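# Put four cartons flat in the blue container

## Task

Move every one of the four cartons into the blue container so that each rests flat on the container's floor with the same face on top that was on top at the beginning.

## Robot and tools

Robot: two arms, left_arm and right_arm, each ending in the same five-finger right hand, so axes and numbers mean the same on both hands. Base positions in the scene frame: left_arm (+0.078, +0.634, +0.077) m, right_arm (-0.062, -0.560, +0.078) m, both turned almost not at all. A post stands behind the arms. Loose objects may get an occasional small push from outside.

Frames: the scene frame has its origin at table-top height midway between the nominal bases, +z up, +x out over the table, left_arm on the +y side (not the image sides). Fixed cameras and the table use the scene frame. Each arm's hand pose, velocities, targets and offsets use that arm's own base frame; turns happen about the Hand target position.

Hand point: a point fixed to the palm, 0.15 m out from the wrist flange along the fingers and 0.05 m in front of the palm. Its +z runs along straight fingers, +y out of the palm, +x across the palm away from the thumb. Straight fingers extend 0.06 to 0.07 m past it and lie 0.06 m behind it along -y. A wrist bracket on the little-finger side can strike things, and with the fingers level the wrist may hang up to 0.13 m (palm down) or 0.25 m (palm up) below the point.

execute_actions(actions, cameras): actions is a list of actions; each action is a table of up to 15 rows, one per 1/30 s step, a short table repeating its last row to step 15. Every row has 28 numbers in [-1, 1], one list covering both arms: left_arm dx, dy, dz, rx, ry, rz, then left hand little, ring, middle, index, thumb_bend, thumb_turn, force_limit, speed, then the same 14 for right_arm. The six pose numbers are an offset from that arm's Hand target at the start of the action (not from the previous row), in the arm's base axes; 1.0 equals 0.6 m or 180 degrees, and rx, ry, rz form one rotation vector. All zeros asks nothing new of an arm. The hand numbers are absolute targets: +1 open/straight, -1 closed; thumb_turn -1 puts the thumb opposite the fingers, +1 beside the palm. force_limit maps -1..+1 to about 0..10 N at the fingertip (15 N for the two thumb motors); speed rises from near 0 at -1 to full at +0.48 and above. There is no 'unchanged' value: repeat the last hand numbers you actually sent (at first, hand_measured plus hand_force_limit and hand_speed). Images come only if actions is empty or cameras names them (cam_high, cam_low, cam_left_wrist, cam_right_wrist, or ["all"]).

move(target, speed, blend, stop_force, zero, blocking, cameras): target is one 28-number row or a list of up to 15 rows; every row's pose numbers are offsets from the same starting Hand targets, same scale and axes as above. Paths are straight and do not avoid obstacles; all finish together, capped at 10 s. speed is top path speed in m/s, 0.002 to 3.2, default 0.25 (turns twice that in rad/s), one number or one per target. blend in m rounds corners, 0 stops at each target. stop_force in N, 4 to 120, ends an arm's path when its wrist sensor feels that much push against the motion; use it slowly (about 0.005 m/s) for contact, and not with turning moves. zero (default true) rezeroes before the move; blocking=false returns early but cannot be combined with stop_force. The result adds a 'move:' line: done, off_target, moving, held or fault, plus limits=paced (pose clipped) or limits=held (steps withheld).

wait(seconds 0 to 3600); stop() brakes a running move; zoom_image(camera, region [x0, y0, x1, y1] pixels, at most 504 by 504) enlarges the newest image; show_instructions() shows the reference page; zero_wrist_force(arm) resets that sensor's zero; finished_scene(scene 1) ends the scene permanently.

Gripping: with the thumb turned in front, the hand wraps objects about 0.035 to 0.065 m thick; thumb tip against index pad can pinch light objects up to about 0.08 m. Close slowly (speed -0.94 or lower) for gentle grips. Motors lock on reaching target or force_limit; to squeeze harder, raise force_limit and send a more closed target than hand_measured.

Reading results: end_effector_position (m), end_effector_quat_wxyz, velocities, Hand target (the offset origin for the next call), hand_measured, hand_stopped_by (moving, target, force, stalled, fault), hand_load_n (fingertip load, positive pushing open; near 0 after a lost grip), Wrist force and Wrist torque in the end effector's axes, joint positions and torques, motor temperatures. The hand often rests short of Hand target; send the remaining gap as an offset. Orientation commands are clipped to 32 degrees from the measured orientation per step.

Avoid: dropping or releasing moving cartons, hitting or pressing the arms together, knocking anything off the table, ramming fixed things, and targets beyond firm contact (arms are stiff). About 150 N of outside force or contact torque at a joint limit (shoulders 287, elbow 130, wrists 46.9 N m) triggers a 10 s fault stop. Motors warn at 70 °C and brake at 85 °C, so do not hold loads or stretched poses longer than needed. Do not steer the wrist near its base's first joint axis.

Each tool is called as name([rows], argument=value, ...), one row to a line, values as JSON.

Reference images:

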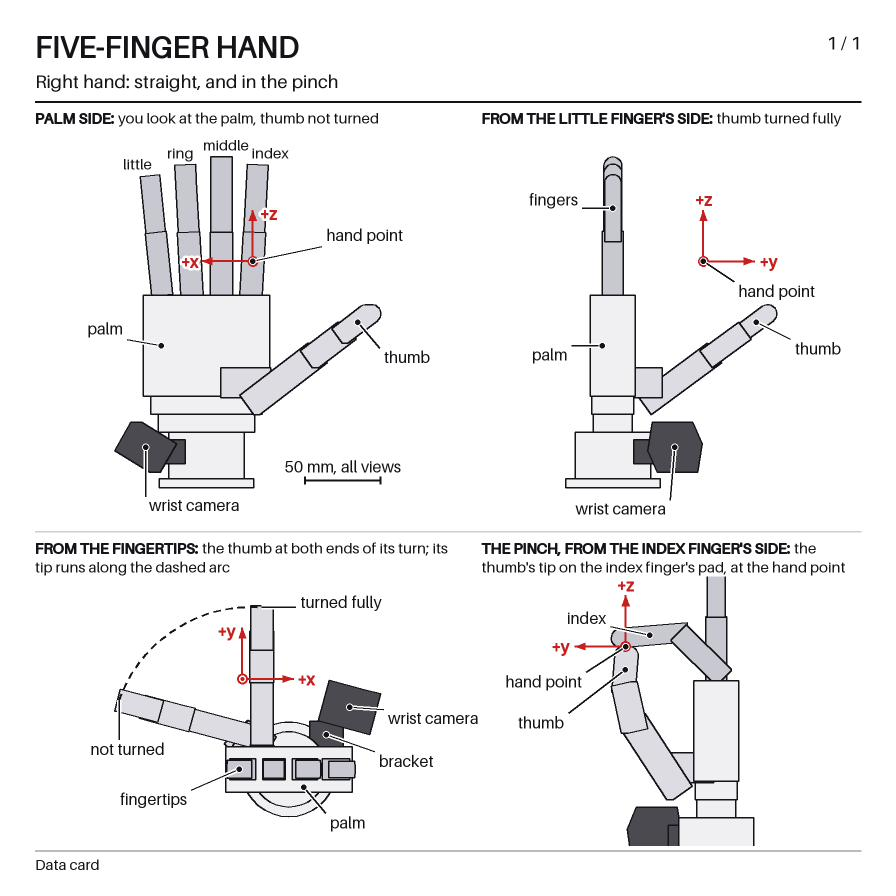

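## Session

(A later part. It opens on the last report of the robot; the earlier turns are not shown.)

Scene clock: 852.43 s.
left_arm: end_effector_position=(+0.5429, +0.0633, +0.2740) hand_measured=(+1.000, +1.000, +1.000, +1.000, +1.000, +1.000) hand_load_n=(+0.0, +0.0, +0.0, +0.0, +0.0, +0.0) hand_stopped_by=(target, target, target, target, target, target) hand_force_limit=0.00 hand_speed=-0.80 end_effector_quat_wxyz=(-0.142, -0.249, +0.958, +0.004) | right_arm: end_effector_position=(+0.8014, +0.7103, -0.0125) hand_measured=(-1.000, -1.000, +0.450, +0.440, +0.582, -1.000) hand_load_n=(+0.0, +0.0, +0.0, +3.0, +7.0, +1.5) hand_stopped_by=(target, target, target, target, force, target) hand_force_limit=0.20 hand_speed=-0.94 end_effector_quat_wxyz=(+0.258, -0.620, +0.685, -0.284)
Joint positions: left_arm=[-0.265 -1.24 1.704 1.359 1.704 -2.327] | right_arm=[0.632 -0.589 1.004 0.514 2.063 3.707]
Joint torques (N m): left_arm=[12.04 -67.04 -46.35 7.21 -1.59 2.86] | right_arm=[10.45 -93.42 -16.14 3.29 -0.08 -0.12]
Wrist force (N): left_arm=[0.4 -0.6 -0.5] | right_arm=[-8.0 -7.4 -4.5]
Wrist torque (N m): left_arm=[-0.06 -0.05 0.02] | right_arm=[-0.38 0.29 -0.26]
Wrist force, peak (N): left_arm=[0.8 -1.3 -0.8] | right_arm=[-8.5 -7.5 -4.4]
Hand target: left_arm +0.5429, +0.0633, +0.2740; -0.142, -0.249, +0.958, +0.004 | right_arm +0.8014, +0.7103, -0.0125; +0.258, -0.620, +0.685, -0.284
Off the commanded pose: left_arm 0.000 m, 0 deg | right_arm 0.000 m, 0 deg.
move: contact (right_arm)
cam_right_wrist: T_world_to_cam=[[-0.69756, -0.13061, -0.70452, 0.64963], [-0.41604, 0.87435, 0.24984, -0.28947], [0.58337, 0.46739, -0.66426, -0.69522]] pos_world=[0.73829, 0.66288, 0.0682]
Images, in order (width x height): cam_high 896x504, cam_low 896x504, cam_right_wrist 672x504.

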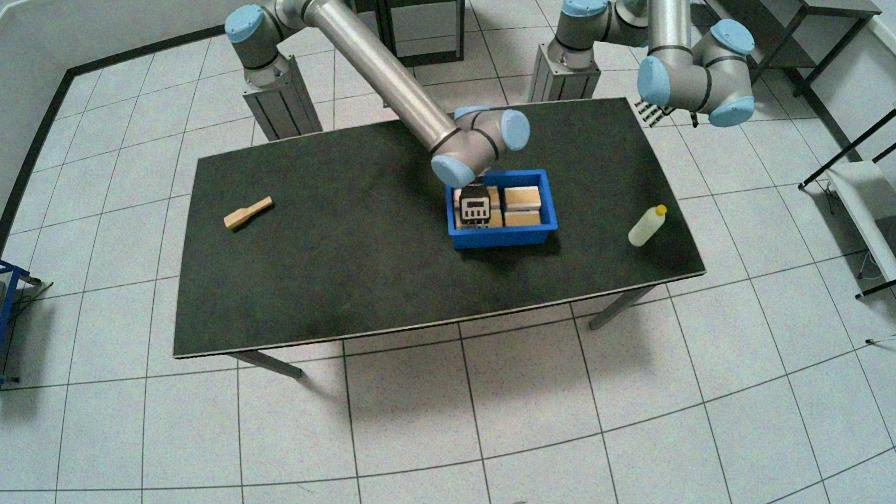

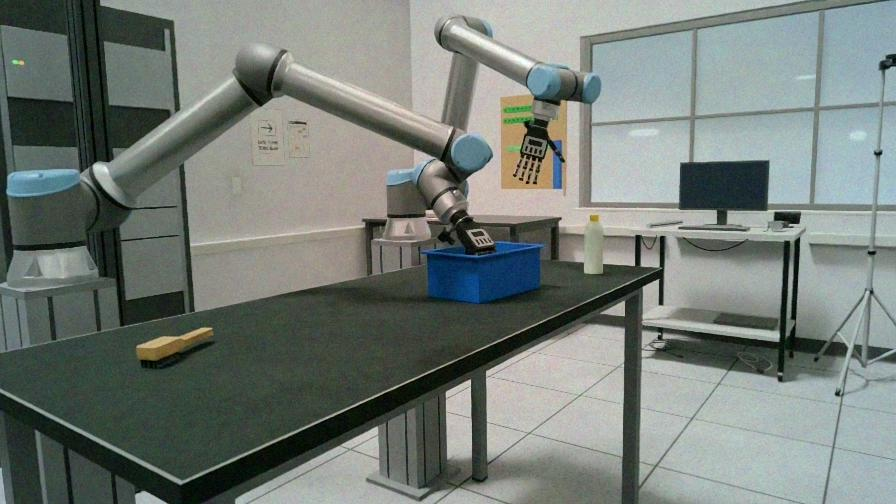

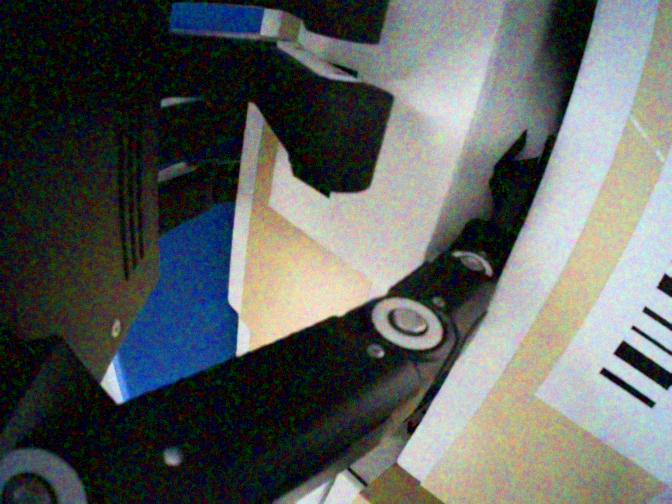

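move(target=[0,0,0,0,0,0,1,1,1,1,1,1,0,-0.8,0,0,0,0,0,0,-1,-1,0.45,0.44,0.598,-1,0.2,-0.94], cameras=["cam_right_wrist"])

zoom_image(camera="cam_right_wrist", region=[200, 50, 672, 504])

Scene clock: 872.97 s.
left_arm: end_effector_position=(+0.5429, +0.0633, +0.2740) hand_measured=(+1.000, +1.000, +1.000, +1.000, +1.000, +1.000) hand_load_n=(+0.0, +0.0, +0.0, +0.0, +0.0, +0.0) hand_stopped_by=(target, target, target, target, target, target) hand_force_limit=0.00 hand_speed=-0.80 end_effector_quat_wxyz=(-0.142, -0.249, +0.958, +0.004) | right_arm: end_effector_position=(+0.8014, +0.7103, -0.0125) hand_measured=(-1.000, -1.000, +0.450, +0.440, +0.600, -1.000) hand_load_n=(+0.0, +0.0, +0.0, +2.5, +3.0, +1.5) hand_stopped_by=(target, target, target, target, target, target) hand_force_limit=0.20 hand_speed=-0.94 end_effector_quat_wxyz=(+0.258, -0.620, +0.685, -0.284)
Joint positions: left_arm=[-0.265 -1.24 1.704 1.359 1.704 -2.327] | right_arm=[0.632 -0.589 1.004 0.514 2.063 3.707]
Joint torques (N m): left_arm=[11.76 -66.87 -46.28 7.12 -1.85 2.74] | right_arm=[10.59 -111.02 -26.28 4.44 -0.06 -0.32]
Wrist force (N): left_arm=[0.5 -0.9 -1.2] | right_arm=[-7.2 -6.0 -0.3]
Wrist torque (N m): left_arm=[-0.06 -0.04 0.02] | right_arm=[-0.33 0.29 -0.21]
Wrist force, peak (N): left_arm=[0.8 -0.9 -1.3] | right_arm=[-8.2 -7.8 -4.6]
Hand target: left_arm +0.5429, +0.0633, +0.2740; -0.142, -0.249, +0.958, +0.004 | right_arm +0.8014, +0.7103, -0.0125; +0.258, -0.620, +0.685, -0.284
Off the commanded pose: left_arm 0.000 m, 0 deg | right_arm 0.000 m, 0 deg.
move: done
cam_right_wrist: T_world_to_cam=[[-0.69759, -0.13055, -0.7045, 0.64968], [-0.41599, 0.87436, 0.24989, -0.28954], [0.58337, 0.46739, -0.66425, -0.69515]] pos_world=[0.73829, 0.66288, 0.0683]

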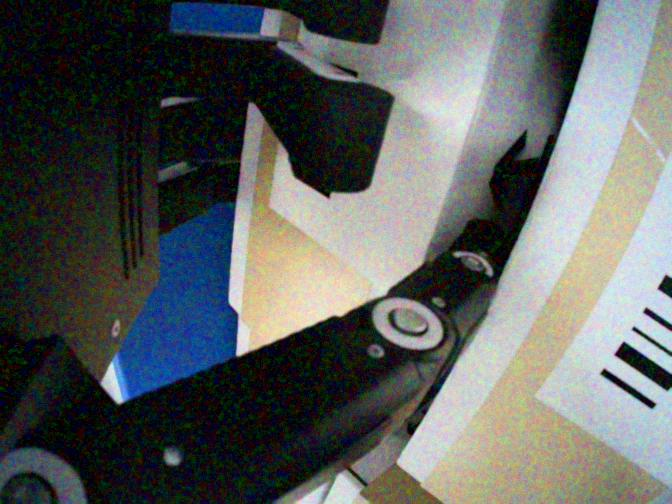

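Scaled by 1.068 from the camera's image (finer frame: 960x720).

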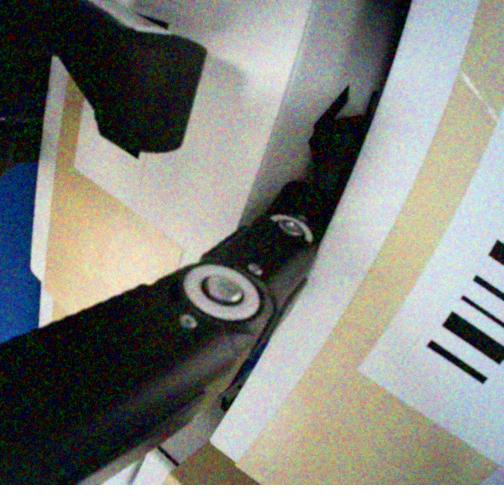

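zoom_image(camera="cam_right_wrist", region=[400, 0, 560, 160])

zoom_image(camera="cam_right_wrist", region=[380, 140, 540, 300])

zoom_image(camera="cam_right_wrist", region=[200, 80, 400, 380])

Scaled by 3.150 from the camera's image (finer frame: 960x720).

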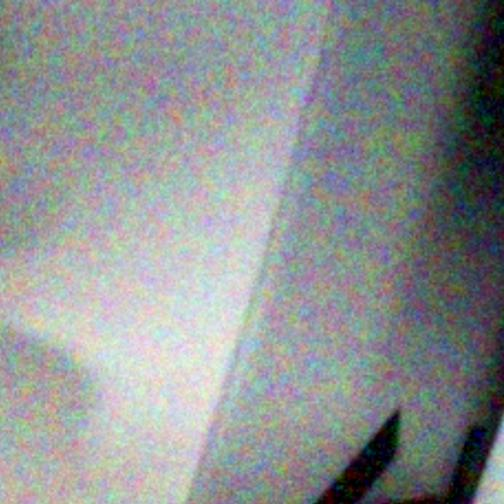

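Scaled by 3.150 from the camera's image (finer frame: 960x720).

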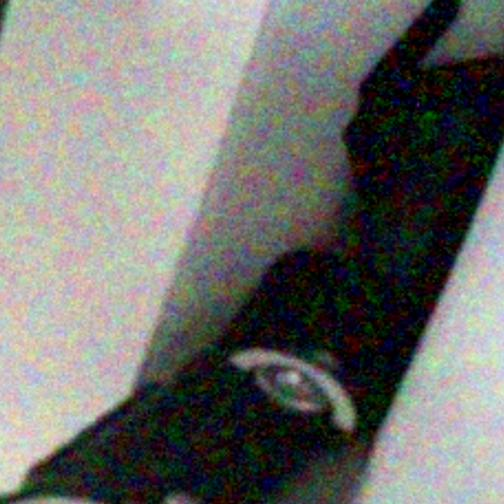

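Scaled by 1.680 from the camera's image (finer frame: 960x720).

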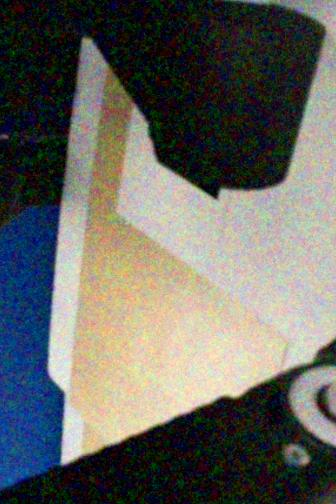

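move(target=[0,0,0,0,0,0,1,1,1,1,1,1,0,-0.8,0.0007,0.0072,-0.0067,-0.0222,0.0022,0,-1,-1,0.45,0.44,0.598,-1,0.2,-0.94], cameras=["cam_right_wrist"], speed=0.015, stop_force=15)

zoom_image(camera="cam_right_wrist", region=[200, 50, 672, 504])

Scene clock: 935.77 s.
left_arm: end_effector_position=(+0.5429, +0.0633, +0.2740) hand_measured=(+1.000, +1.000, +1.000, +1.000, +1.000, +1.000) hand_load_n=(+0.0, +0.0, +0.0, +0.0, +0.0, +0.0) hand_stopped_by=(target, target, target, target, target, target) hand_force_limit=0.00 hand_speed=-0.80 end_effector_quat_wxyz=(-0.142, -0.249, +0.958, +0.004) | right_arm: end_effector_position=(+0.8017, +0.7126, -0.0145) hand_measured=(-1.000, -1.000, +0.450, +0.440, +0.600, -1.000) hand_load_n=(+0.0, +0.0, +0.0, +0.5, +4.5, -1.5) hand_stopped_by=(target, target, target, target, target, target) hand_force_limit=0.20 hand_speed=-0.94 end_effector_quat_wxyz=(-0.245, +0.625, -0.680, +0.295)
Joint positions: left_arm=[-0.265 -1.24 1.704 1.359 1.704 -2.327] | right_arm=[0.641 -0.568 0.969 0.548 2.09 3.696]
Joint torques (N m): left_arm=[11.32 -66.99 -46.22 7.31 -1.64 2.89] | right_arm=[-10.16 -108.24 -14.22 1.03 -2.46 1.7]
Wrist force (N): left_arm=[0.2 -0.4 -0.7] | right_arm=[0.9 -11.4 -5.8]
Wrist torque (N m): left_arm=[-0.03 0.00 0.02] | right_arm=[-0.51 0.39 -0.17]
Wrist force, peak (N): left_arm=[0.4 -0.7 -1.5] | right_arm=[4.4 -12.6 -8.4]
Hand target: left_arm +0.5429, +0.0633, +0.2740; -0.142, -0.249, +0.958, +0.004 | right_arm +0.8017, +0.7126, -0.0145; -0.245, +0.625, -0.680, +0.295 (not the last commanded pose)
Off the commanded pose: left_arm 0.000 m, 0 deg | right_arm 0.003 m, 2 deg.
move: contact (right_arm)
cam_right_wrist: T_world_to_cam=[[-0.70011, -0.15628, -0.69673, 0.66913], [-0.41517, 0.88296, 0.21914, -0.29817], [0.58093, 0.44268, -0.68305, -0.67844]] pos_world=[0.7388, 0.66817, 0.06814]

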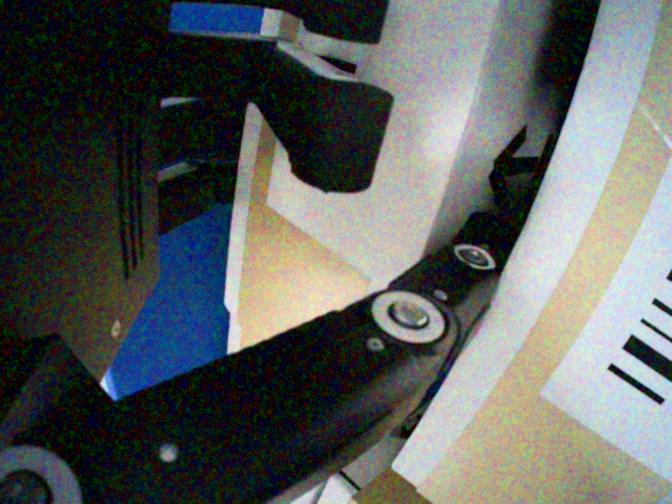

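Scaled by 1.068 from the camera's image (finer frame: 960x720).

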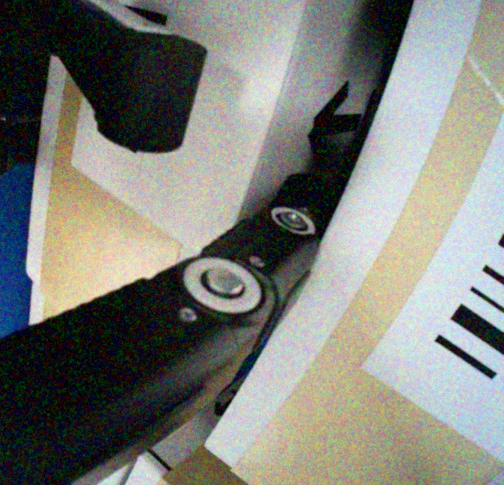

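move(target=[0,0,0,0,0,0,1,1,1,1,1,1,0,-0.8,0,0,0.0025,0,0,0,-1,-1,0.45,0.44,0.598,-1,0.2,-0.94], speed=0.01, cameras=["cam_right_wrist","cam_high","cam_low"])

zoom_image(camera="cam_high", region=[430, 140, 570, 260])

zoom_image(camera="cam_right_wrist", region=[380, 0, 580, 200])

Scene clock: 942.80 s.
left_arm: end_effector_position=(+0.5429, +0.0633, +0.2740) hand_measured=(+1.000, +1.000, +1.000, +1.000, +1.000, +1.000) hand_load_n=(+0.0, +0.0, +0.0, +0.0, +0.0, +0.0) hand_stopped_by=(target, target, target, target, target, target) hand_force_limit=0.00 hand_speed=-0.80 end_effector_quat_wxyz=(-0.142, -0.249, +0.958, +0.004) | right_arm: end_effector_position=(+0.8016, +0.7126, -0.0131) hand_measured=(-1.000, -1.000, +0.450, +0.440, +0.600, -1.000) hand_load_n=(+0.0, +0.0, +0.0, +1.5, +4.5, +0.0) hand_stopped_by=(target, target, target, target, target, target) hand_force_limit=0.20 hand_speed=-0.94 end_effector_quat_wxyz=(-0.245, +0.625, -0.680, +0.295)
Joint positions: left_arm=[-0.265 -1.24 1.704 1.359 1.704 -2.327] | right_arm=[0.641 -0.57 0.969 0.55 2.09 3.696]
Joint torques (N m): left_arm=[12.06 -67.56 -46.29 7.29 -1.79 2.75] | right_arm=[-12.78 -125.14 -49.93 1.87 0.2 1.9]
Wrist force (N): left_arm=[0.5 -0.6 -0.7] | right_arm=[-1.4 2.0 4.8]
Wrist torque (N m): left_arm=[-0.06 -0.04 0.02] | right_arm=[-0.10 0.27 0.07]
Wrist force, peak (N): left_arm=[0.2 -1.2 -1.3] | right_arm=[1.1 -12.0 -5.9]
Hand target: left_arm +0.5429, +0.0633, +0.2740; -0.142, -0.249, +0.958, +0.004 | right_arm +0.8017, +0.7126, -0.0130; -0.245, +0.625, -0.680, +0.295
Off the commanded pose: left_arm 0.000 m, 0 deg | right_arm 0.000 m, 0 deg.
move: done
cam_right_wrist: T_world_to_cam=[[-0.70017, -0.15641, -0.69664, 0.67023], [-0.41518, 0.88298, 0.21904, -0.29847], [0.58085, 0.44259, -0.68317, -0.67736]] pos_world=[0.7388, 0.66817, 0.06954]
Images, in order (width x height): cam_high 896x504, cam_low 896x504, cam_right_wrist 672x504.

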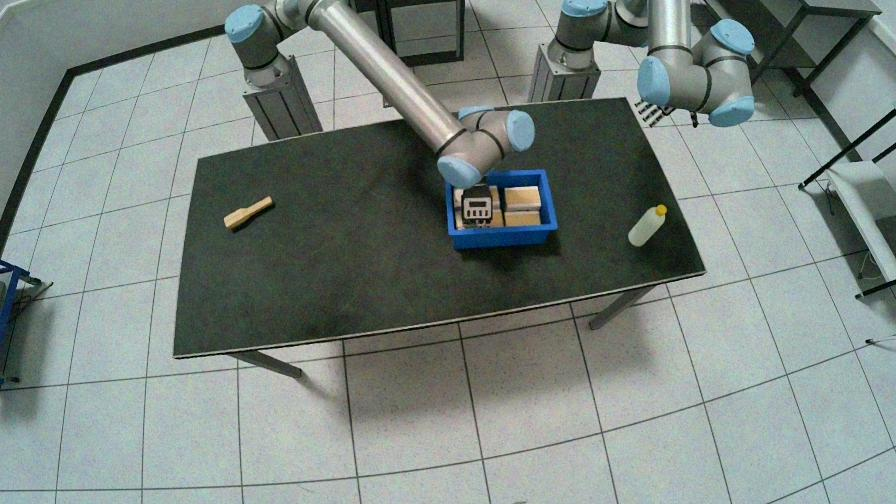

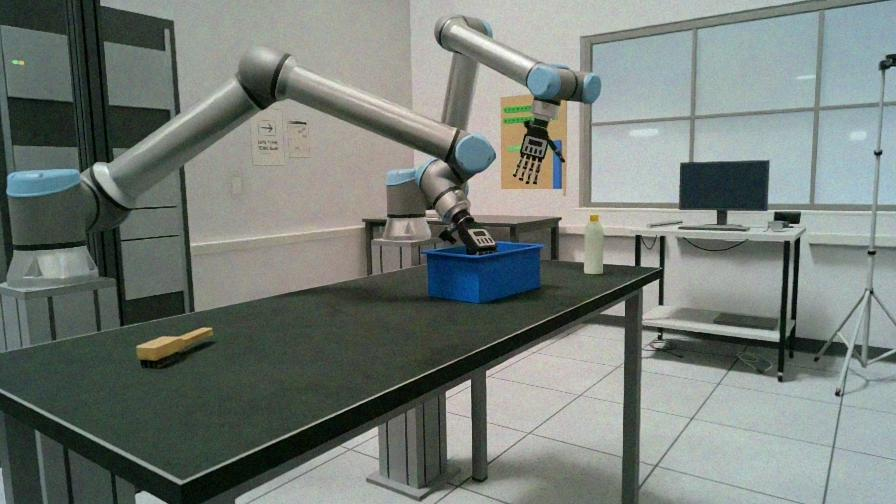

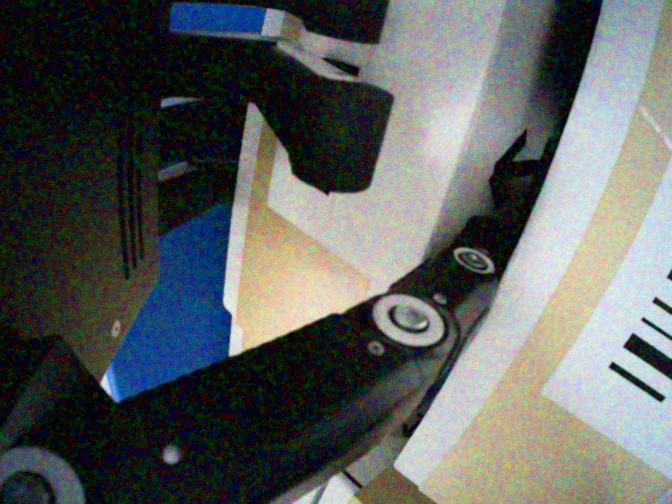

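Scaled by 3.600.

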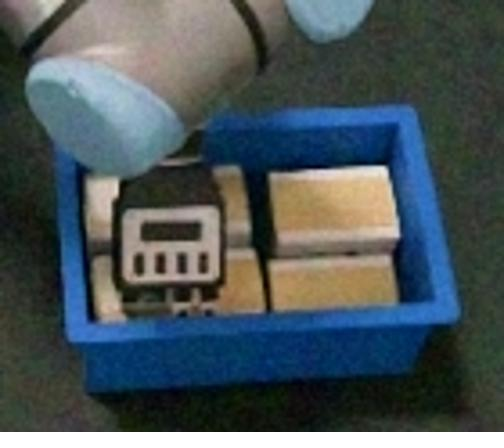

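Scaled by 2.520 from the camera's image (finer frame: 960x720).

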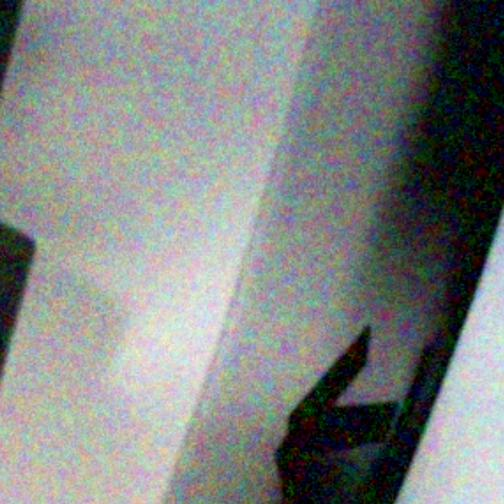

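move(target=[0,0,0,0,0,0,1,1,1,1,1,1,0,-0.8,0,0,-0.004,0,0,0,-1,-1,0.45,0.44,0.598,-1,0.2,-0.94], speed=0.004, stop_force=6)

Scene clock: 965.60 s.
left_arm: end_effector_position=(+0.5429, +0.0633, +0.2740) hand_measured=(+1.000, +1.000, +1.000, +1.000, +1.000, +1.000) hand_load_n=(+0.0, +0.0, +0.0, +0.0, +0.0, +0.0) hand_stopped_by=(target, target, target, target, target, target) hand_force_limit=0.00 hand_speed=-0.80 end_effector_quat_wxyz=(-0.142, -0.249, +0.958, +0.004) | right_arm: end_effector_position=(+0.8018, +0.7127, -0.0138) hand_measured=(-1.000, -1.000, +0.450, +0.440, +0.600, -1.000) hand_load_n=(+0.0, +0.0, +0.0, +1.5, +4.0, +0.0) hand_stopped_by=(target, target, target, target, target, target) hand_force_limit=0.20 hand_speed=-0.94 end_effector_quat_wxyz=(-0.245, +0.625, -0.680, +0.295)
Joint positions: left_arm=[-0.265 -1.24 1.704 1.359 1.704 -2.327] | right_arm=[0.641 -0.569 0.969 0.549 2.09 3.696]
Joint torques (N m): left_arm=[11.27 -66.52 -46.68 7.29 -1.75 2.64] | right_arm=[-7.73 -119.5 -47.63 4.35 -0.16 1.06]
Wrist force (N): left_arm=[0.4 -0.9 -0.8] | right_arm=[-1.6 -2.9 0.9]
Wrist torque (N m): left_arm=[-0.09 -0.03 0.02] | right_arm=[-0.25 0.32 -0.02]
Wrist force, peak (N): left_arm=[0.3 -1.3 -1.2] | right_arm=[-1.6 -6.4 -1.4]
Hand target: left_arm +0.5429, +0.0633, +0.2740; -0.142, -0.249, +0.958, +0.004 | right_arm +0.8018, +0.7127, -0.0138; -0.245, +0.625, -0.680, +0.295 (not the last commanded pose)
Off the commanded pose: left_arm 0.000 m, 0 deg | right_arm 0.002 m, 0 deg.
move: contact (right_arm)

move(target=[0,0,0,0,0,0,1,1,1,1,1,1,0,-0.8,0,0,0,0.0008,0.0083,0,-1,-1,0.45,0.44,0.598,-1,0.2,-0.94], speed=0.01)

Scene clock: 981.63 s.
left_arm: end_effector_position=(+0.5429, +0.0633, +0.2740) hand_measured=(+1.000, +1.000, +1.000, +1.000, +1.000, +1.000) hand_load_n=(+0.0, +0.0, +0.0, +0.0, +0.0, +0.0) hand_stopped_by=(target, target, target, target, target, target) hand_force_limit=0.00 hand_speed=-0.80 end_effector_quat_wxyz=(-0.142, -0.249, +0.958, +0.004) | right_arm: end_effector_position=(+0.8018, +0.7127, -0.0138) hand_measured=(-1.000, -1.000, +0.450, +0.440, +0.600, -1.000) hand_load_n=(+0.0, +0.0, +0.5, +2.0, +3.5, +0.0) hand_stopped_by=(target, target, target, target, target, target) hand_force_limit=0.20 hand_speed=-0.94 end_effector_quat_wxyz=(-0.237, +0.628, -0.683, +0.286)
Joint positions: left_arm=[-0.265 -1.24 1.704 1.359 1.704 -2.327] | right_arm=[0.637 -0.56 0.948 0.583 2.073 3.704]
Joint torques (N m): left_arm=[12.78 -66.79 -46.08 7.28 -1.65 2.76] | right_arm=[-10.13 -104.1 -41.08 1.81 -0.29 1.21]
Wrist force (N): left_arm=[0.4 -1.1 -0.9] | right_arm=[-1.0 -1.3 2.4]
Wrist torque (N m): left_arm=[-0.11 -0.03 0.02] | right_arm=[0.11 0.24 -0.18]
Wrist force, peak (N): left_arm=[0.6 -0.9 -1.4] | right_arm=[-1.6 0.8 3.9]
Hand target: left_arm +0.5429, +0.0633, +0.2740; -0.142, -0.249, +0.958, +0.004 | right_arm +0.8018, +0.7127, -0.0138; -0.237, +0.628, -0.683, +0.286
Off the commanded pose: left_arm 0.000 m, 0 deg | right_arm 0.000 m, 0 deg.
move: done

move(target=[0,0,0,0,0,0,1,1,1,1,1,1,0,-0.8,0,0,-0.0005,-0.0003,-0.0035,0,-1,-1,0.45,0.44,0.598,-1,0.2,-0.94], speed=0.01)

Scene clock: 987.33 s.
left_arm: end_effector_position=(+0.5429, +0.0633, +0.2740) hand_measured=(+1.000, +1.000, +1.000, +1.000, +1.000, +1.000) hand_load_n=(+0.0, +0.0, +0.0, +0.0, +0.0, +0.0) hand_stopped_by=(target, target, target, target, target, target) hand_force_limit=0.00 hand_speed=-0.80 end_effector_quat_wxyz=(-0.142, -0.249, +0.958, +0.004) | right_arm: end_effector_position=(+0.8018, +0.7127, -0.0141) hand_measured=(-1.000, -1.000, +0.450, +0.440, +0.600, -1.000) hand_load_n=(+0.0, +0.0, +0.0, +1.5, +3.5, +0.0) hand_stopped_by=(target, target, target, target, target, target) hand_force_limit=0.20 hand_speed=-0.94 end_effector_quat_wxyz=(-0.241, +0.627, -0.682, +0.290)
Joint positions: left_arm=[-0.265 -1.24 1.704 1.359 1.704 -2.327] | right_arm=[0.638 -0.564 0.957 0.568 2.08 3.7]
Joint torques (N m): left_arm=[12.02 -66.26 -45.95 7.38 -1.59 2.66] | right_arm=[12.89 -112.22 -26.03 3.29 0.63 -1.6]
Wrist force (N): left_arm=[0.6 -0.7 -0.9] | right_arm=[-1.3 -4.0 0.3]
Wrist torque (N m): left_arm=[-0.06 -0.07 0.03] | right_arm=[-0.45 0.29 0.06]
Wrist force, peak (N): left_arm=[0.3 -1.4 -1.5] | right_arm=[-2.1 -1.9 4.1]
Hand target: left_arm +0.5429, +0.0633, +0.2740; -0.142, -0.249, +0.958, +0.004 | right_arm +0.8018, +0.7127, -0.0141; -0.240, +0.627, -0.682, +0.290
Off the commanded pose: left_arm 0.000 m, 0 deg | right_arm 0.000 m, 0 deg.
move: done

move(target=[0,0,0,0,0,0,1,1,1,1,1,1,0,-0.8,0,0,0,0,0,0,-1,-1,0.45,0.44,0.62,-1,0.2,-0.94], cameras=["cam_right_wrist"])

Scene clock: 1015.23 s.
left_arm: end_effector_position=(+0.5429, +0.0633, +0.2740) hand_measured=(+1.000, +1.000, +1.000, +1.000, +1.000, +1.000) hand_load_n=(+0.0, +0.0, +0.0, +0.0, +0.0, +0.0) hand_stopped_by=(target, target, target, target, target, target) hand_force_limit=0.00 hand_speed=-0.80 end_effector_quat_wxyz=(-0.142, -0.249, +0.958, +0.004) | right_arm: end_effector_position=(+0.8018, +0.7127, -0.0141) hand_measured=(-1.000, -1.000, +0.450, +0.440, +0.620, -1.000) hand_load_n=(+0.0, +0.0, +0.0, +1.0, +0.0, +0.0) hand_stopped_by=(target, target, target, target, target, target) hand_force_limit=0.20 hand_speed=-0.94 end_effector_quat_wxyz=(-0.240, +0.627, -0.682, +0.290)
Joint positions: left_arm=[-0.265 -1.24 1.704 1.359 1.704 -2.327] | right_arm=[0.638 -0.564 0.957 0.568 2.08 3.7]
Joint torques (N m): left_arm=[11.57 -65.51 -45.71 7.37 -1.67 2.91] | right_arm=[-5.36 -91.61 -46.03 2.18 -1.04 0.68]
Wrist force (N): left_arm=[0.3 -0.8 -1.0] | right_arm=[-1.4 -5.7 1.9]
Wrist torque (N m): left_arm=[-0.07 -0.01 0.01] | right_arm=[-0.27 0.29 0.05]
Wrist force, peak (N): left_arm=[0.1 -1.1 -1.5] | right_arm=[-1.2 -6.1 2.1]
Hand target: left_arm +0.5429, +0.0633, +0.2740; -0.142, -0.249, +0.958, +0.004 | right_arm +0.8018, +0.7127, -0.0141; -0.240, +0.627, -0.682, +0.290
Off the commanded pose: left_arm 0.000 m, 0 deg | right_arm 0.000 m, 0 deg.
move: done
cam_right_wrist: T_world_to_cam=[[-0.71027, -0.15499, -0.68665, 0.67692], [-0.41192, 0.88252, 0.22689, -0.30047], [0.57082, 0.444, -0.69068, -0.67133]] pos_world=[0.74023, 0.66816, 0.06931]

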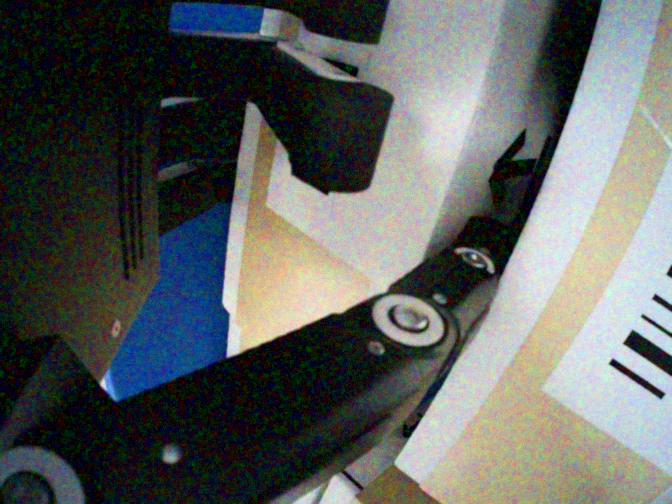

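move(target=[0,0,0,0,0,0,1,1,1,1,1,1,0,-0.8,0,0,0,0,0,0,-1,-1,0.46,0.45,0.65,-1,0.2,-0.94])

move(target=[0,0,0,0,0,0,1,1,1,1,1,1,0,-0.8,0,0,0.015,0,0,0,-1,-1,0.46,0.45,0.65,-1,0.2,-0.94], cameras=["cam_right_wrist"], speed=0.01)

Scene clock: 1021.50 s.
left_arm: end_effector_position=(+0.5429, +0.0633, +0.2740) hand_measured=(+1.000, +1.000, +1.000, +1.000, +1.000, +1.000) hand_load_n=(+0.0, +0.0, +0.5, +0.0, +0.0, +0.0) hand_stopped_by=(target, target, target, target, target, target) hand_force_limit=0.00 hand_speed=-0.80 end_effector_quat_wxyz=(-0.142, -0.249, +0.958, +0.004) | right_arm: end_effector_position=(+0.8018, +0.7127, -0.0141) hand_measured=(-1.000, -1.000, +0.460, +0.450, +0.650, -1.000) hand_load_n=(+0.0, +0.0, +0.0, +0.0, +0.0, +0.0) hand_stopped_by=(target, target, target, target, target, target) hand_force_limit=0.20 hand_speed=-0.94 end_effector_quat_wxyz=(-0.240, +0.627, -0.682, +0.290)
Joint positions: left_arm=[-0.265 -1.24 1.704 1.359 1.704 -2.327] | right_arm=[0.638 -0.564 0.957 0.568 2.08 3.7]
Joint torques (N m): left_arm=[11.71 -65.96 -46.08 7.21 -1.66 2.69] | right_arm=[-7.25 -94 -39.65 2.1 -0.94 0.57]
Wrist force (N): left_arm=[0.4 -0.9 -0.9] | right_arm=[-1.2 -3.9 1.0]
Wrist torque (N m): left_arm=[-0.08 -0.02 0.02] | right_arm=[-0.29 0.28 0.04]
Wrist force, peak (N): left_arm=[0.6 -1.1 -1.2] | right_arm=[-1.6 -6.2 2.1]
Hand target: left_arm +0.5429, +0.0633, +0.2740; -0.142, -0.249, +0.958, +0.004 | right_arm +0.8018, +0.7127, -0.0141; -0.240, +0.627, -0.682, +0.290
Off the commanded pose: left_arm 0.000 m, 0 deg | right_arm 0.000 m, 0 deg.
move: done

Scene clock: 1022.63 s.
left_arm: end_effector_position=(+0.5429, +0.0633, +0.2740) hand_measured=(+1.000, +1.000, +1.000, +1.000, +1.000, +1.000) hand_load_n=(+0.0, +0.0, +0.0, +0.0, +0.0, +0.0) hand_stopped_by=(target, target, target, target, target, target) hand_force_limit=0.00 hand_speed=-0.80 end_effector_quat_wxyz=(-0.142, -0.249, +0.958, +0.004) | right_arm: end_effector_position=(+0.8018, +0.7127, -0.0050) hand_measured=(-1.000, -1.000, +0.460, +0.450, +0.650, -1.000) hand_load_n=(+0.0, +0.0, +0.0, +0.0, +0.0, +0.5) hand_stopped_by=(target, target, target, target, target, target) hand_force_limit=0.20 hand_speed=-0.94 end_effector_quat_wxyz=(-0.240, +0.627, -0.682, +0.290)
Joint positions: left_arm=[-0.265 -1.24 1.704 1.359 1.704 -2.327] | right_arm=[0.638 -0.571 0.954 0.579 2.08 3.7]
Joint torques (N m): left_arm=[11.51 -66.31 -45.95 7.11 -1.65 2.67] | right_arm=[-7.84 -113.13 -47.02 2.86 -1.23 0.48]
Wrist force (N): left_arm=[0.4 -1.0 -1.0] | right_arm=[-1.7 0.2 2.7]
Wrist torque (N m): left_arm=[-0.10 -0.03 0.01] | right_arm=[-0.05 0.29 0.06]
Wrist force, peak (N): left_arm=[0.5 -1.4 -1.4] | right_arm=[-1.3 -4.1 1.1]
Hand target: left_arm +0.5429, +0.0633, +0.2740; -0.142, -0.249, +0.958, +0.004 | right_arm +0.8018, +0.7127, -0.0051; -0.240, +0.627, -0.682, +0.290
Off the commanded pose: left_arm 0.000 m, 0 deg | right_arm 0.000 m, 0 deg.
move: done
cam_right_wrist: T_world_to_cam=[[-0.71027, -0.15499, -0.68665, 0.68317], [-0.41192, 0.88252, 0.22689, -0.30254], [0.57082, 0.444, -0.69068, -0.66505]] pos_world=[0.74023, 0.66816, 0.07841]

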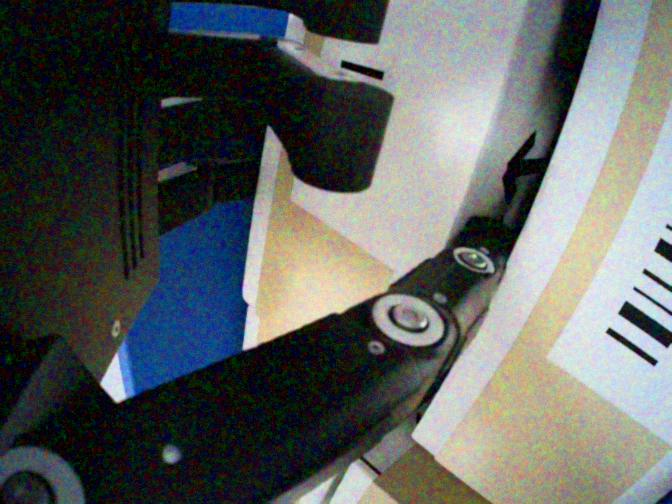

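move(target=[0,0,0,0,0,0,1,1,1,1,1,1,0,-0.8,0,0,0.06,0,0,0,-1,-1,0.46,0.45,0.65,-1,0.2,-0.94], cameras=["cam_right_wrist","cam_high"], speed=0.02)

zoom_image(camera="cam_high", region=[430, 140, 570, 260])

Scene clock: 1028.33 s.
left_arm: end_effector_position=(+0.5429, +0.0633, +0.2740) hand_measured=(+1.000, +1.000, +1.000, +1.000, +1.000, +1.000) hand_load_n=(+0.0, +0.0, +0.0, +0.0, +0.0, +0.0) hand_stopped_by=(target, target, target, target, target, target) hand_force_limit=0.00 hand_speed=-0.80 end_effector_quat_wxyz=(-0.142, -0.249, +0.958, +0.004) | right_arm: end_effector_position=(+0.8018, +0.7127, +0.0311) hand_measured=(-1.000, -1.000, +0.460, +0.450, +0.650, -1.000) hand_load_n=(+0.0, +0.0, +0.5, +0.0, +0.0, +0.0) hand_stopped_by=(target, target, target, target, target, target) hand_force_limit=0.20 hand_speed=-0.94 end_effector_quat_wxyz=(-0.241, +0.627, -0.682, +0.290)
Joint positions: left_arm=[-0.265 -1.24 1.704 1.359 1.704 -2.327] | right_arm=[0.638 -0.596 0.937 0.621 2.08 3.7]
Joint torques (N m): left_arm=[11.6 -66.9 -46.44 7.34 -1.72 2.72] | right_arm=[-7.22 -100.09 -44.46 1.77 -1.31 -0.29]
Wrist force (N): left_arm=[0.6 -0.7 -1.1] | right_arm=[-1.3 -0.7 1.2]
Wrist torque (N m): left_arm=[-0.04 -0.06 0.03] | right_arm=[-0.11 0.25 0.08]
Wrist force, peak (N): left_arm=[0.7 -1.0 -1.4] | right_arm=[-1.4 0.1 3.9]
Hand target: left_arm +0.5429, +0.0633, +0.2740; -0.142, -0.249, +0.958, +0.004 | right_arm +0.8018, +0.7127, +0.0309; -0.240, +0.627, -0.682, +0.290
Off the commanded pose: left_arm 0.000 m, 0 deg | right_arm 0.000 m, 0 deg.
move: done
cam_right_wrist: T_world_to_cam=[[-0.71025, -0.15506, -0.68667, 0.70798], [-0.41197, 0.88251, 0.22684, -0.31068], [0.57082, 0.444, -0.69068, -0.64011]] pos_world=[0.74023, 0.66816, 0.11451]
Images, in order (width x height): cam_high 896x504, cam_right_wrist 672x504.

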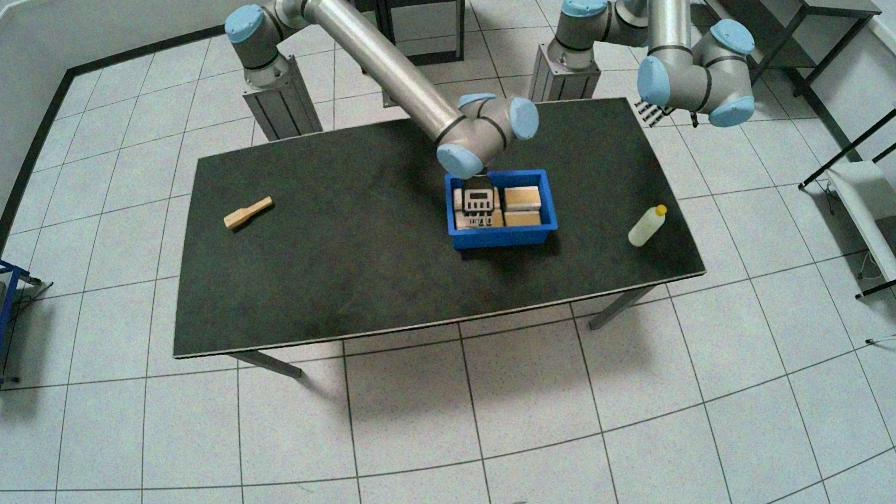

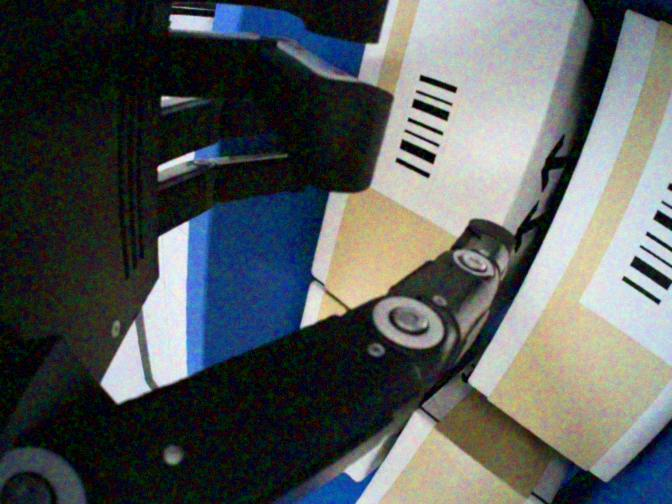

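Scaled by 3.600.

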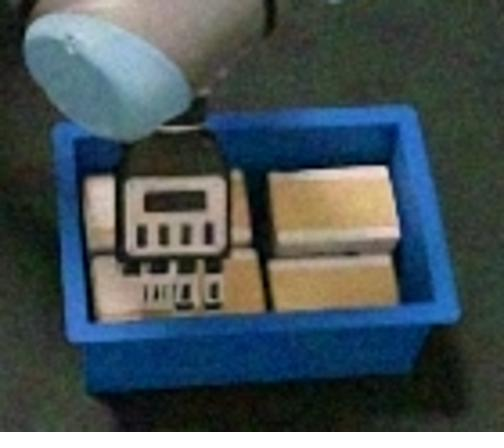

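move([
  [0,0,0,0,0,0,1,1,1,1,1,1,0,-0.8,0,0,0.2,0,0,0,-1,-1,0.46,0.45,0.65,-1,0.2,-0.94],
  [0,0,0,0,0,0,1,1,1,1,1,1,0,-0.8,-0.2,-0.1,0.35,0,0,0,-1,-1,0.46,0.45,0.65,-1,0.2,-0.94],
], cameras=["cam_right_wrist","cam_high","cam_low"], speed=0.12, blend=[0.03,0])

zoom_image(camera="cam_high", region=[430, 140, 570, 260])

zoom_image(camera="cam_right_wrist", region=[220, 0, 672, 452])

Scene clock: 1036.73 s.
left_arm: end_effector_position=(+0.5429, +0.0633, +0.2740) hand_measured=(+1.000, +1.000, +1.000, +1.000, +1.000, +1.000) hand_load_n=(+0.0, +0.0, +0.0, +0.0, +0.0, +0.0) hand_stopped_by=(target, target, target, target, target, target) hand_force_limit=0.00 hand_speed=-0.80 end_effector_quat_wxyz=(-0.142, -0.249, +0.958, +0.004) | right_arm: end_effector_position=(+0.6817, +0.6528, +0.2408) hand_measured=(-1.000, -1.000, +0.460, +0.450, +0.650, -1.000) hand_load_n=(+0.0, +0.0, +0.0, +0.0, +0.0, +0.0) hand_stopped_by=(target, target, target, target, target, target) hand_force_limit=0.20 hand_speed=-0.94 end_effector_quat_wxyz=(-0.240, +0.627, -0.682, +0.290) end_effector_velocity=(+0.002, +0.001, +0.000) end_effector_angular_velocity=(+0.001, -0.001, +0.001)
Joint positions: left_arm=[-0.265 -1.24 1.704 1.359 1.704 -2.327] | right_arm=[0.667 -0.936 1.168 0.743 2.096 3.728]
Joint velocities: left_arm=[within noise] | right_arm=[0 0.002 -0.005 0 -0.001 -0.001]
Joint torques (N m): left_arm=[11.14 -65.79 -45.62 7.19 -1.73 2.73] | right_arm=[-10.26 -76.54 -51.58 2.76 0.18 -1.91]
Wrist force (N): left_arm=[0.2 -0.8 -0.9] | right_arm=[-0.8 -0.3 1.1]
Wrist torque (N m): left_arm=[-0.08 -0.01 0.00] | right_arm=[-0.07 0.17 -0.18]
Wrist force, peak (N): left_arm=[0.7 -1.0 -1.4] | right_arm=[-1.4 1.2 2.6]
Hand target: left_arm +0.5429, +0.0633, +0.2740; -0.142, -0.249, +0.958, +0.004 | right_arm +0.6818, +0.6527, +0.2409; -0.240, +0.627, -0.682, +0.290
Off the commanded pose: left_arm 0.000 m, 0 deg | right_arm 0.000 m, 0 deg.
move: done
cam_right_wrist: T_world_to_cam=[[-0.71037, -0.15515, -0.68651, 0.75739], [-0.41192, 0.88255, 0.22678, -0.35485], [0.57069, 0.44388, -0.69085, -0.39982]] pos_world=[0.62004, 0.60816, 0.32421]
Images, in order (width x height): cam_high 896x504, cam_low 896x504, cam_right_wrist 672x504.

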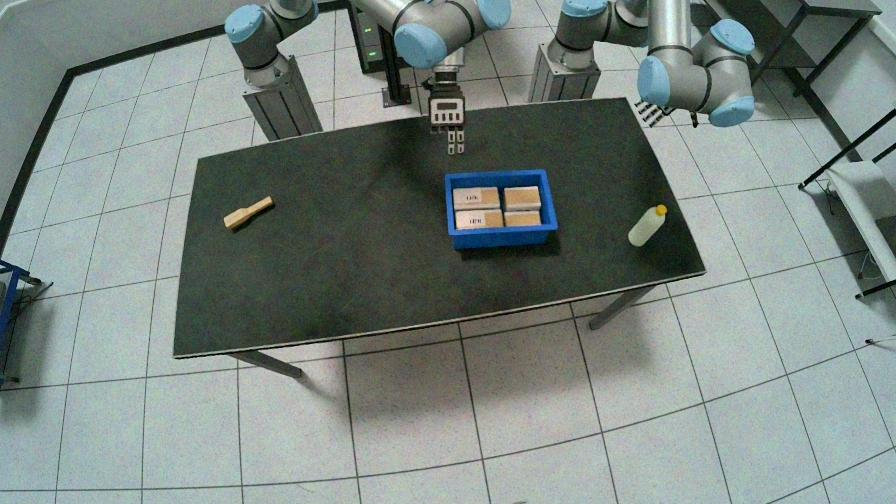

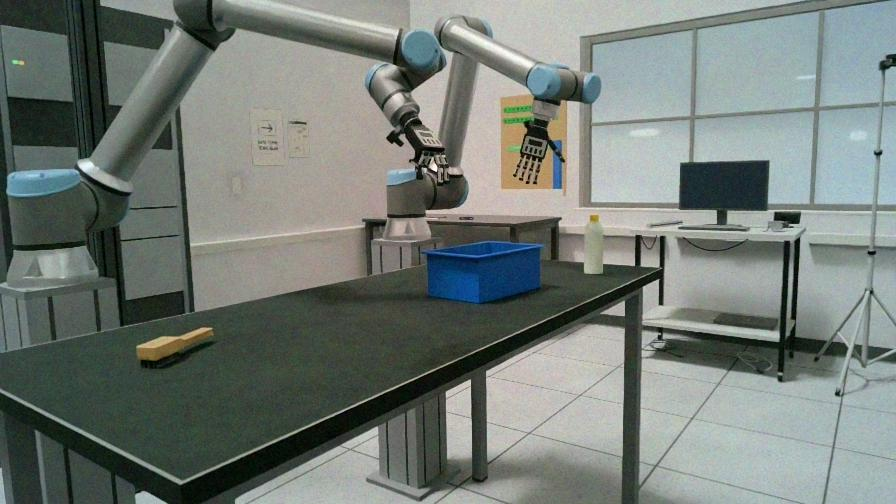

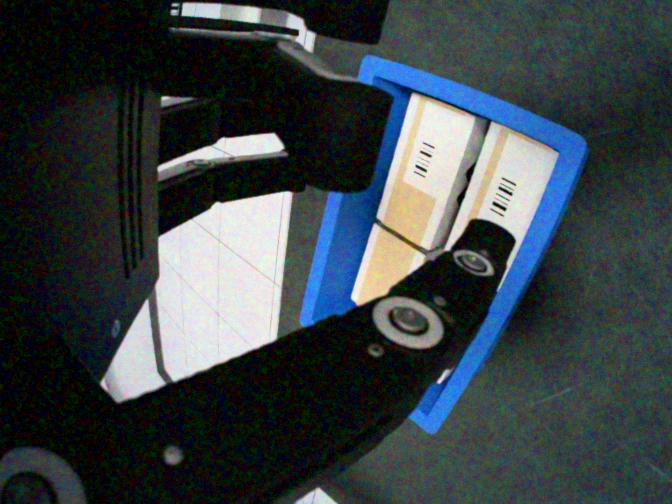

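Scaled by 3.600.

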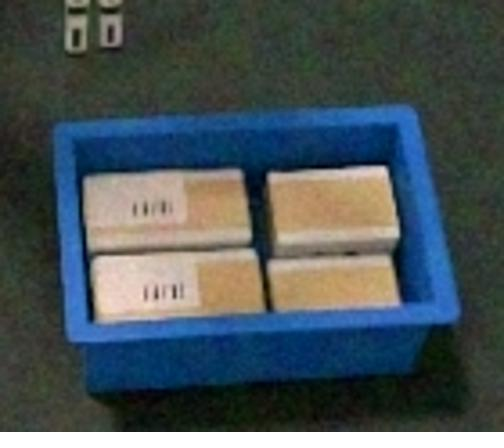

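Scaled by 1.115 from the camera's image (finer frame: 960x720).

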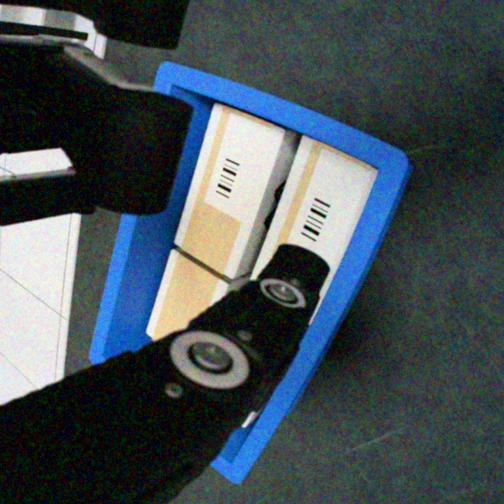

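move([
  [0,0,0,0,0,0,1,1,1,1,1,1,0,-0.8,-0.38,-0.88,0.1,0,0,0,-1,-1,0.46,0.45,0.65,-1,0.2,-0.94],
  [0.262,-0.917,-0.048,-0.0806,0.0302,0,1,1,1,1,1,1,0,-0.8,-0.38,-0.88,0.1,0,0,0,-1,-1,0.46,0.45,0.65,-1,0.2,-0.94],
], cameras=["cam_left_wrist"], speed=0.35)

zoom_image(camera="cam_left_wrist", region=[220, 30, 440, 250])

zoom_image(camera="cam_left_wrist", region=[360, 180, 600, 420])

Scene clock: 1049.87 s.
left_arm: end_effector_position=(+0.7001, -0.4868, +0.2452) hand_measured=(+1.000, +1.000, +1.000, +1.000, +1.000, +1.000) hand_load_n=(+0.0, +0.0, +0.0, +0.0, +0.0, +0.0) hand_stopped_by=(target, target, target, target, target, target) hand_force_limit=0.00 hand_speed=-0.80 end_effector_quat_wxyz=(-0.217, -0.229, +0.943, -0.105) | right_arm: end_effector_position=(+0.4538, +0.1247, +0.3009) hand_measured=(-1.000, -1.000, +0.460, +0.450, +0.650, -1.000) hand_load_n=(+0.0, +0.0, +0.0, +0.0, +0.0, +0.0) hand_stopped_by=(target, target, target, target, target, target) hand_force_limit=0.20 hand_speed=-0.94 end_effector_quat_wxyz=(-0.240, +0.627, -0.682, +0.290)
Joint positions: left_arm=[-0.721 -0.703 0.854 1.505 2.052 -2.747] | right_arm=[-0.195 -1.879 2.137 0.541 1.529 3.047]
Joint torques (N m): left_arm=[0.42 -89.71 -50.75 0.44 -1.82 3.25] | right_arm=[-15.01 -26.72 -52.64 2.04 -1.94 -1.86]
Wrist force (N): left_arm=[0.4 -0.8 -1.4] | right_arm=[-1.5 -0.6 1.2]
Wrist torque (N m): left_arm=[-0.04 -0.03 -0.11] | right_arm=[-0.08 0.23 -0.15]
Wrist force, peak (N): left_arm=[0.3 -3.6 -0.7] | right_arm=[-4.0 -1.0 2.0]
Hand target: left_arm +0.7001, -0.4869, +0.2452; -0.217, -0.229, +0.943, -0.105 | right_arm +0.4538, +0.1247, +0.3009; -0.240, +0.627, -0.682, +0.290
Off the commanded pose: left_arm 0.000 m, 0 deg | right_arm 0.000 m, 0 deg.
move: done
cam_left_wrist: T_world_to_cam=[[-0.64002, 0.76836, 0.00008, 0.83144], [0.76836, 0.64002, -0.0001, -0.21968], [-0.00013, 0, -1, 0.36002]] pos_world=[0.70098, -0.49825, 0.35993]

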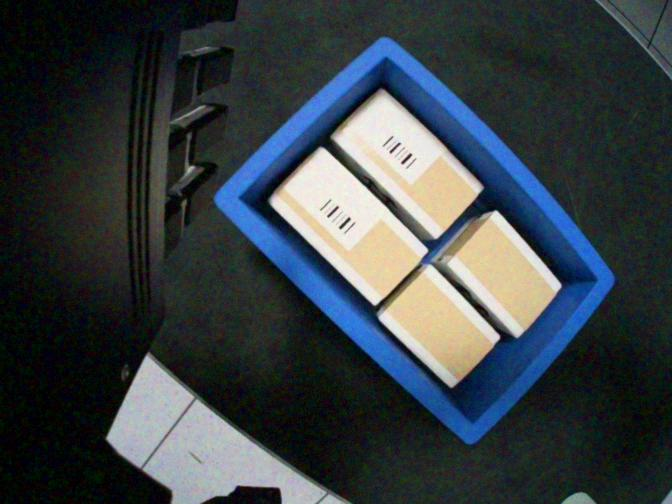

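Scaled by 2.291 from the camera's image (finer frame: 960x720).

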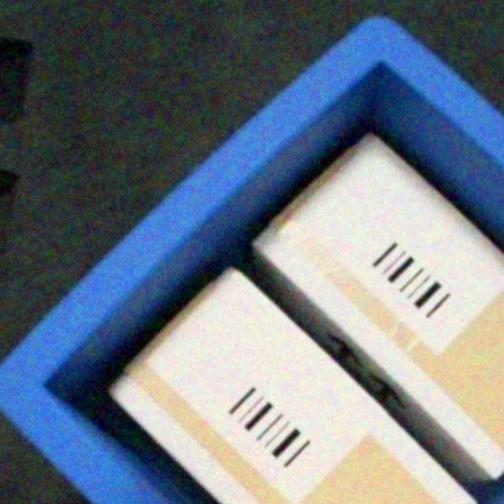

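Scaled by 2.100 from the camera's image (finer frame: 960x720).

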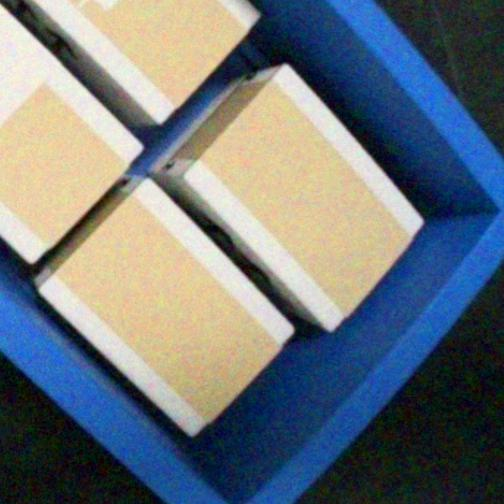

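zoom_image(camera="cam_left_wrist", region=[255, 130, 345, 220])

zoom_image(camera="cam_left_wrist", region=[360, 225, 450, 315])

zoom_image(camera="cam_left_wrist", region=[320, 75, 410, 165])

Scaled by 5.600 from the camera's image (finer frame: 960x720).

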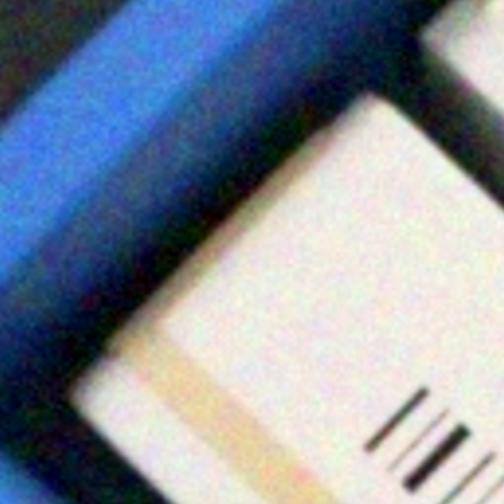

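Scaled by 5.600 from the camera's image (finer frame: 960x720).

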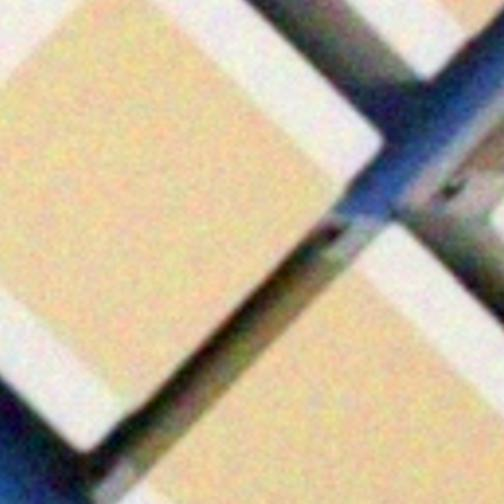

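Scaled by 5.600 from the camera's image (finer frame: 960x720).

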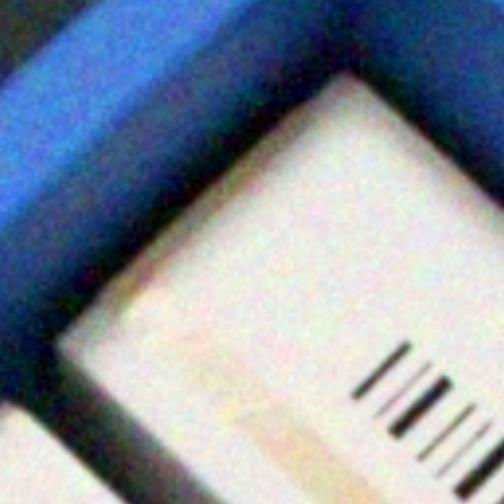

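finished_scene()

The scene is finished: the task was done.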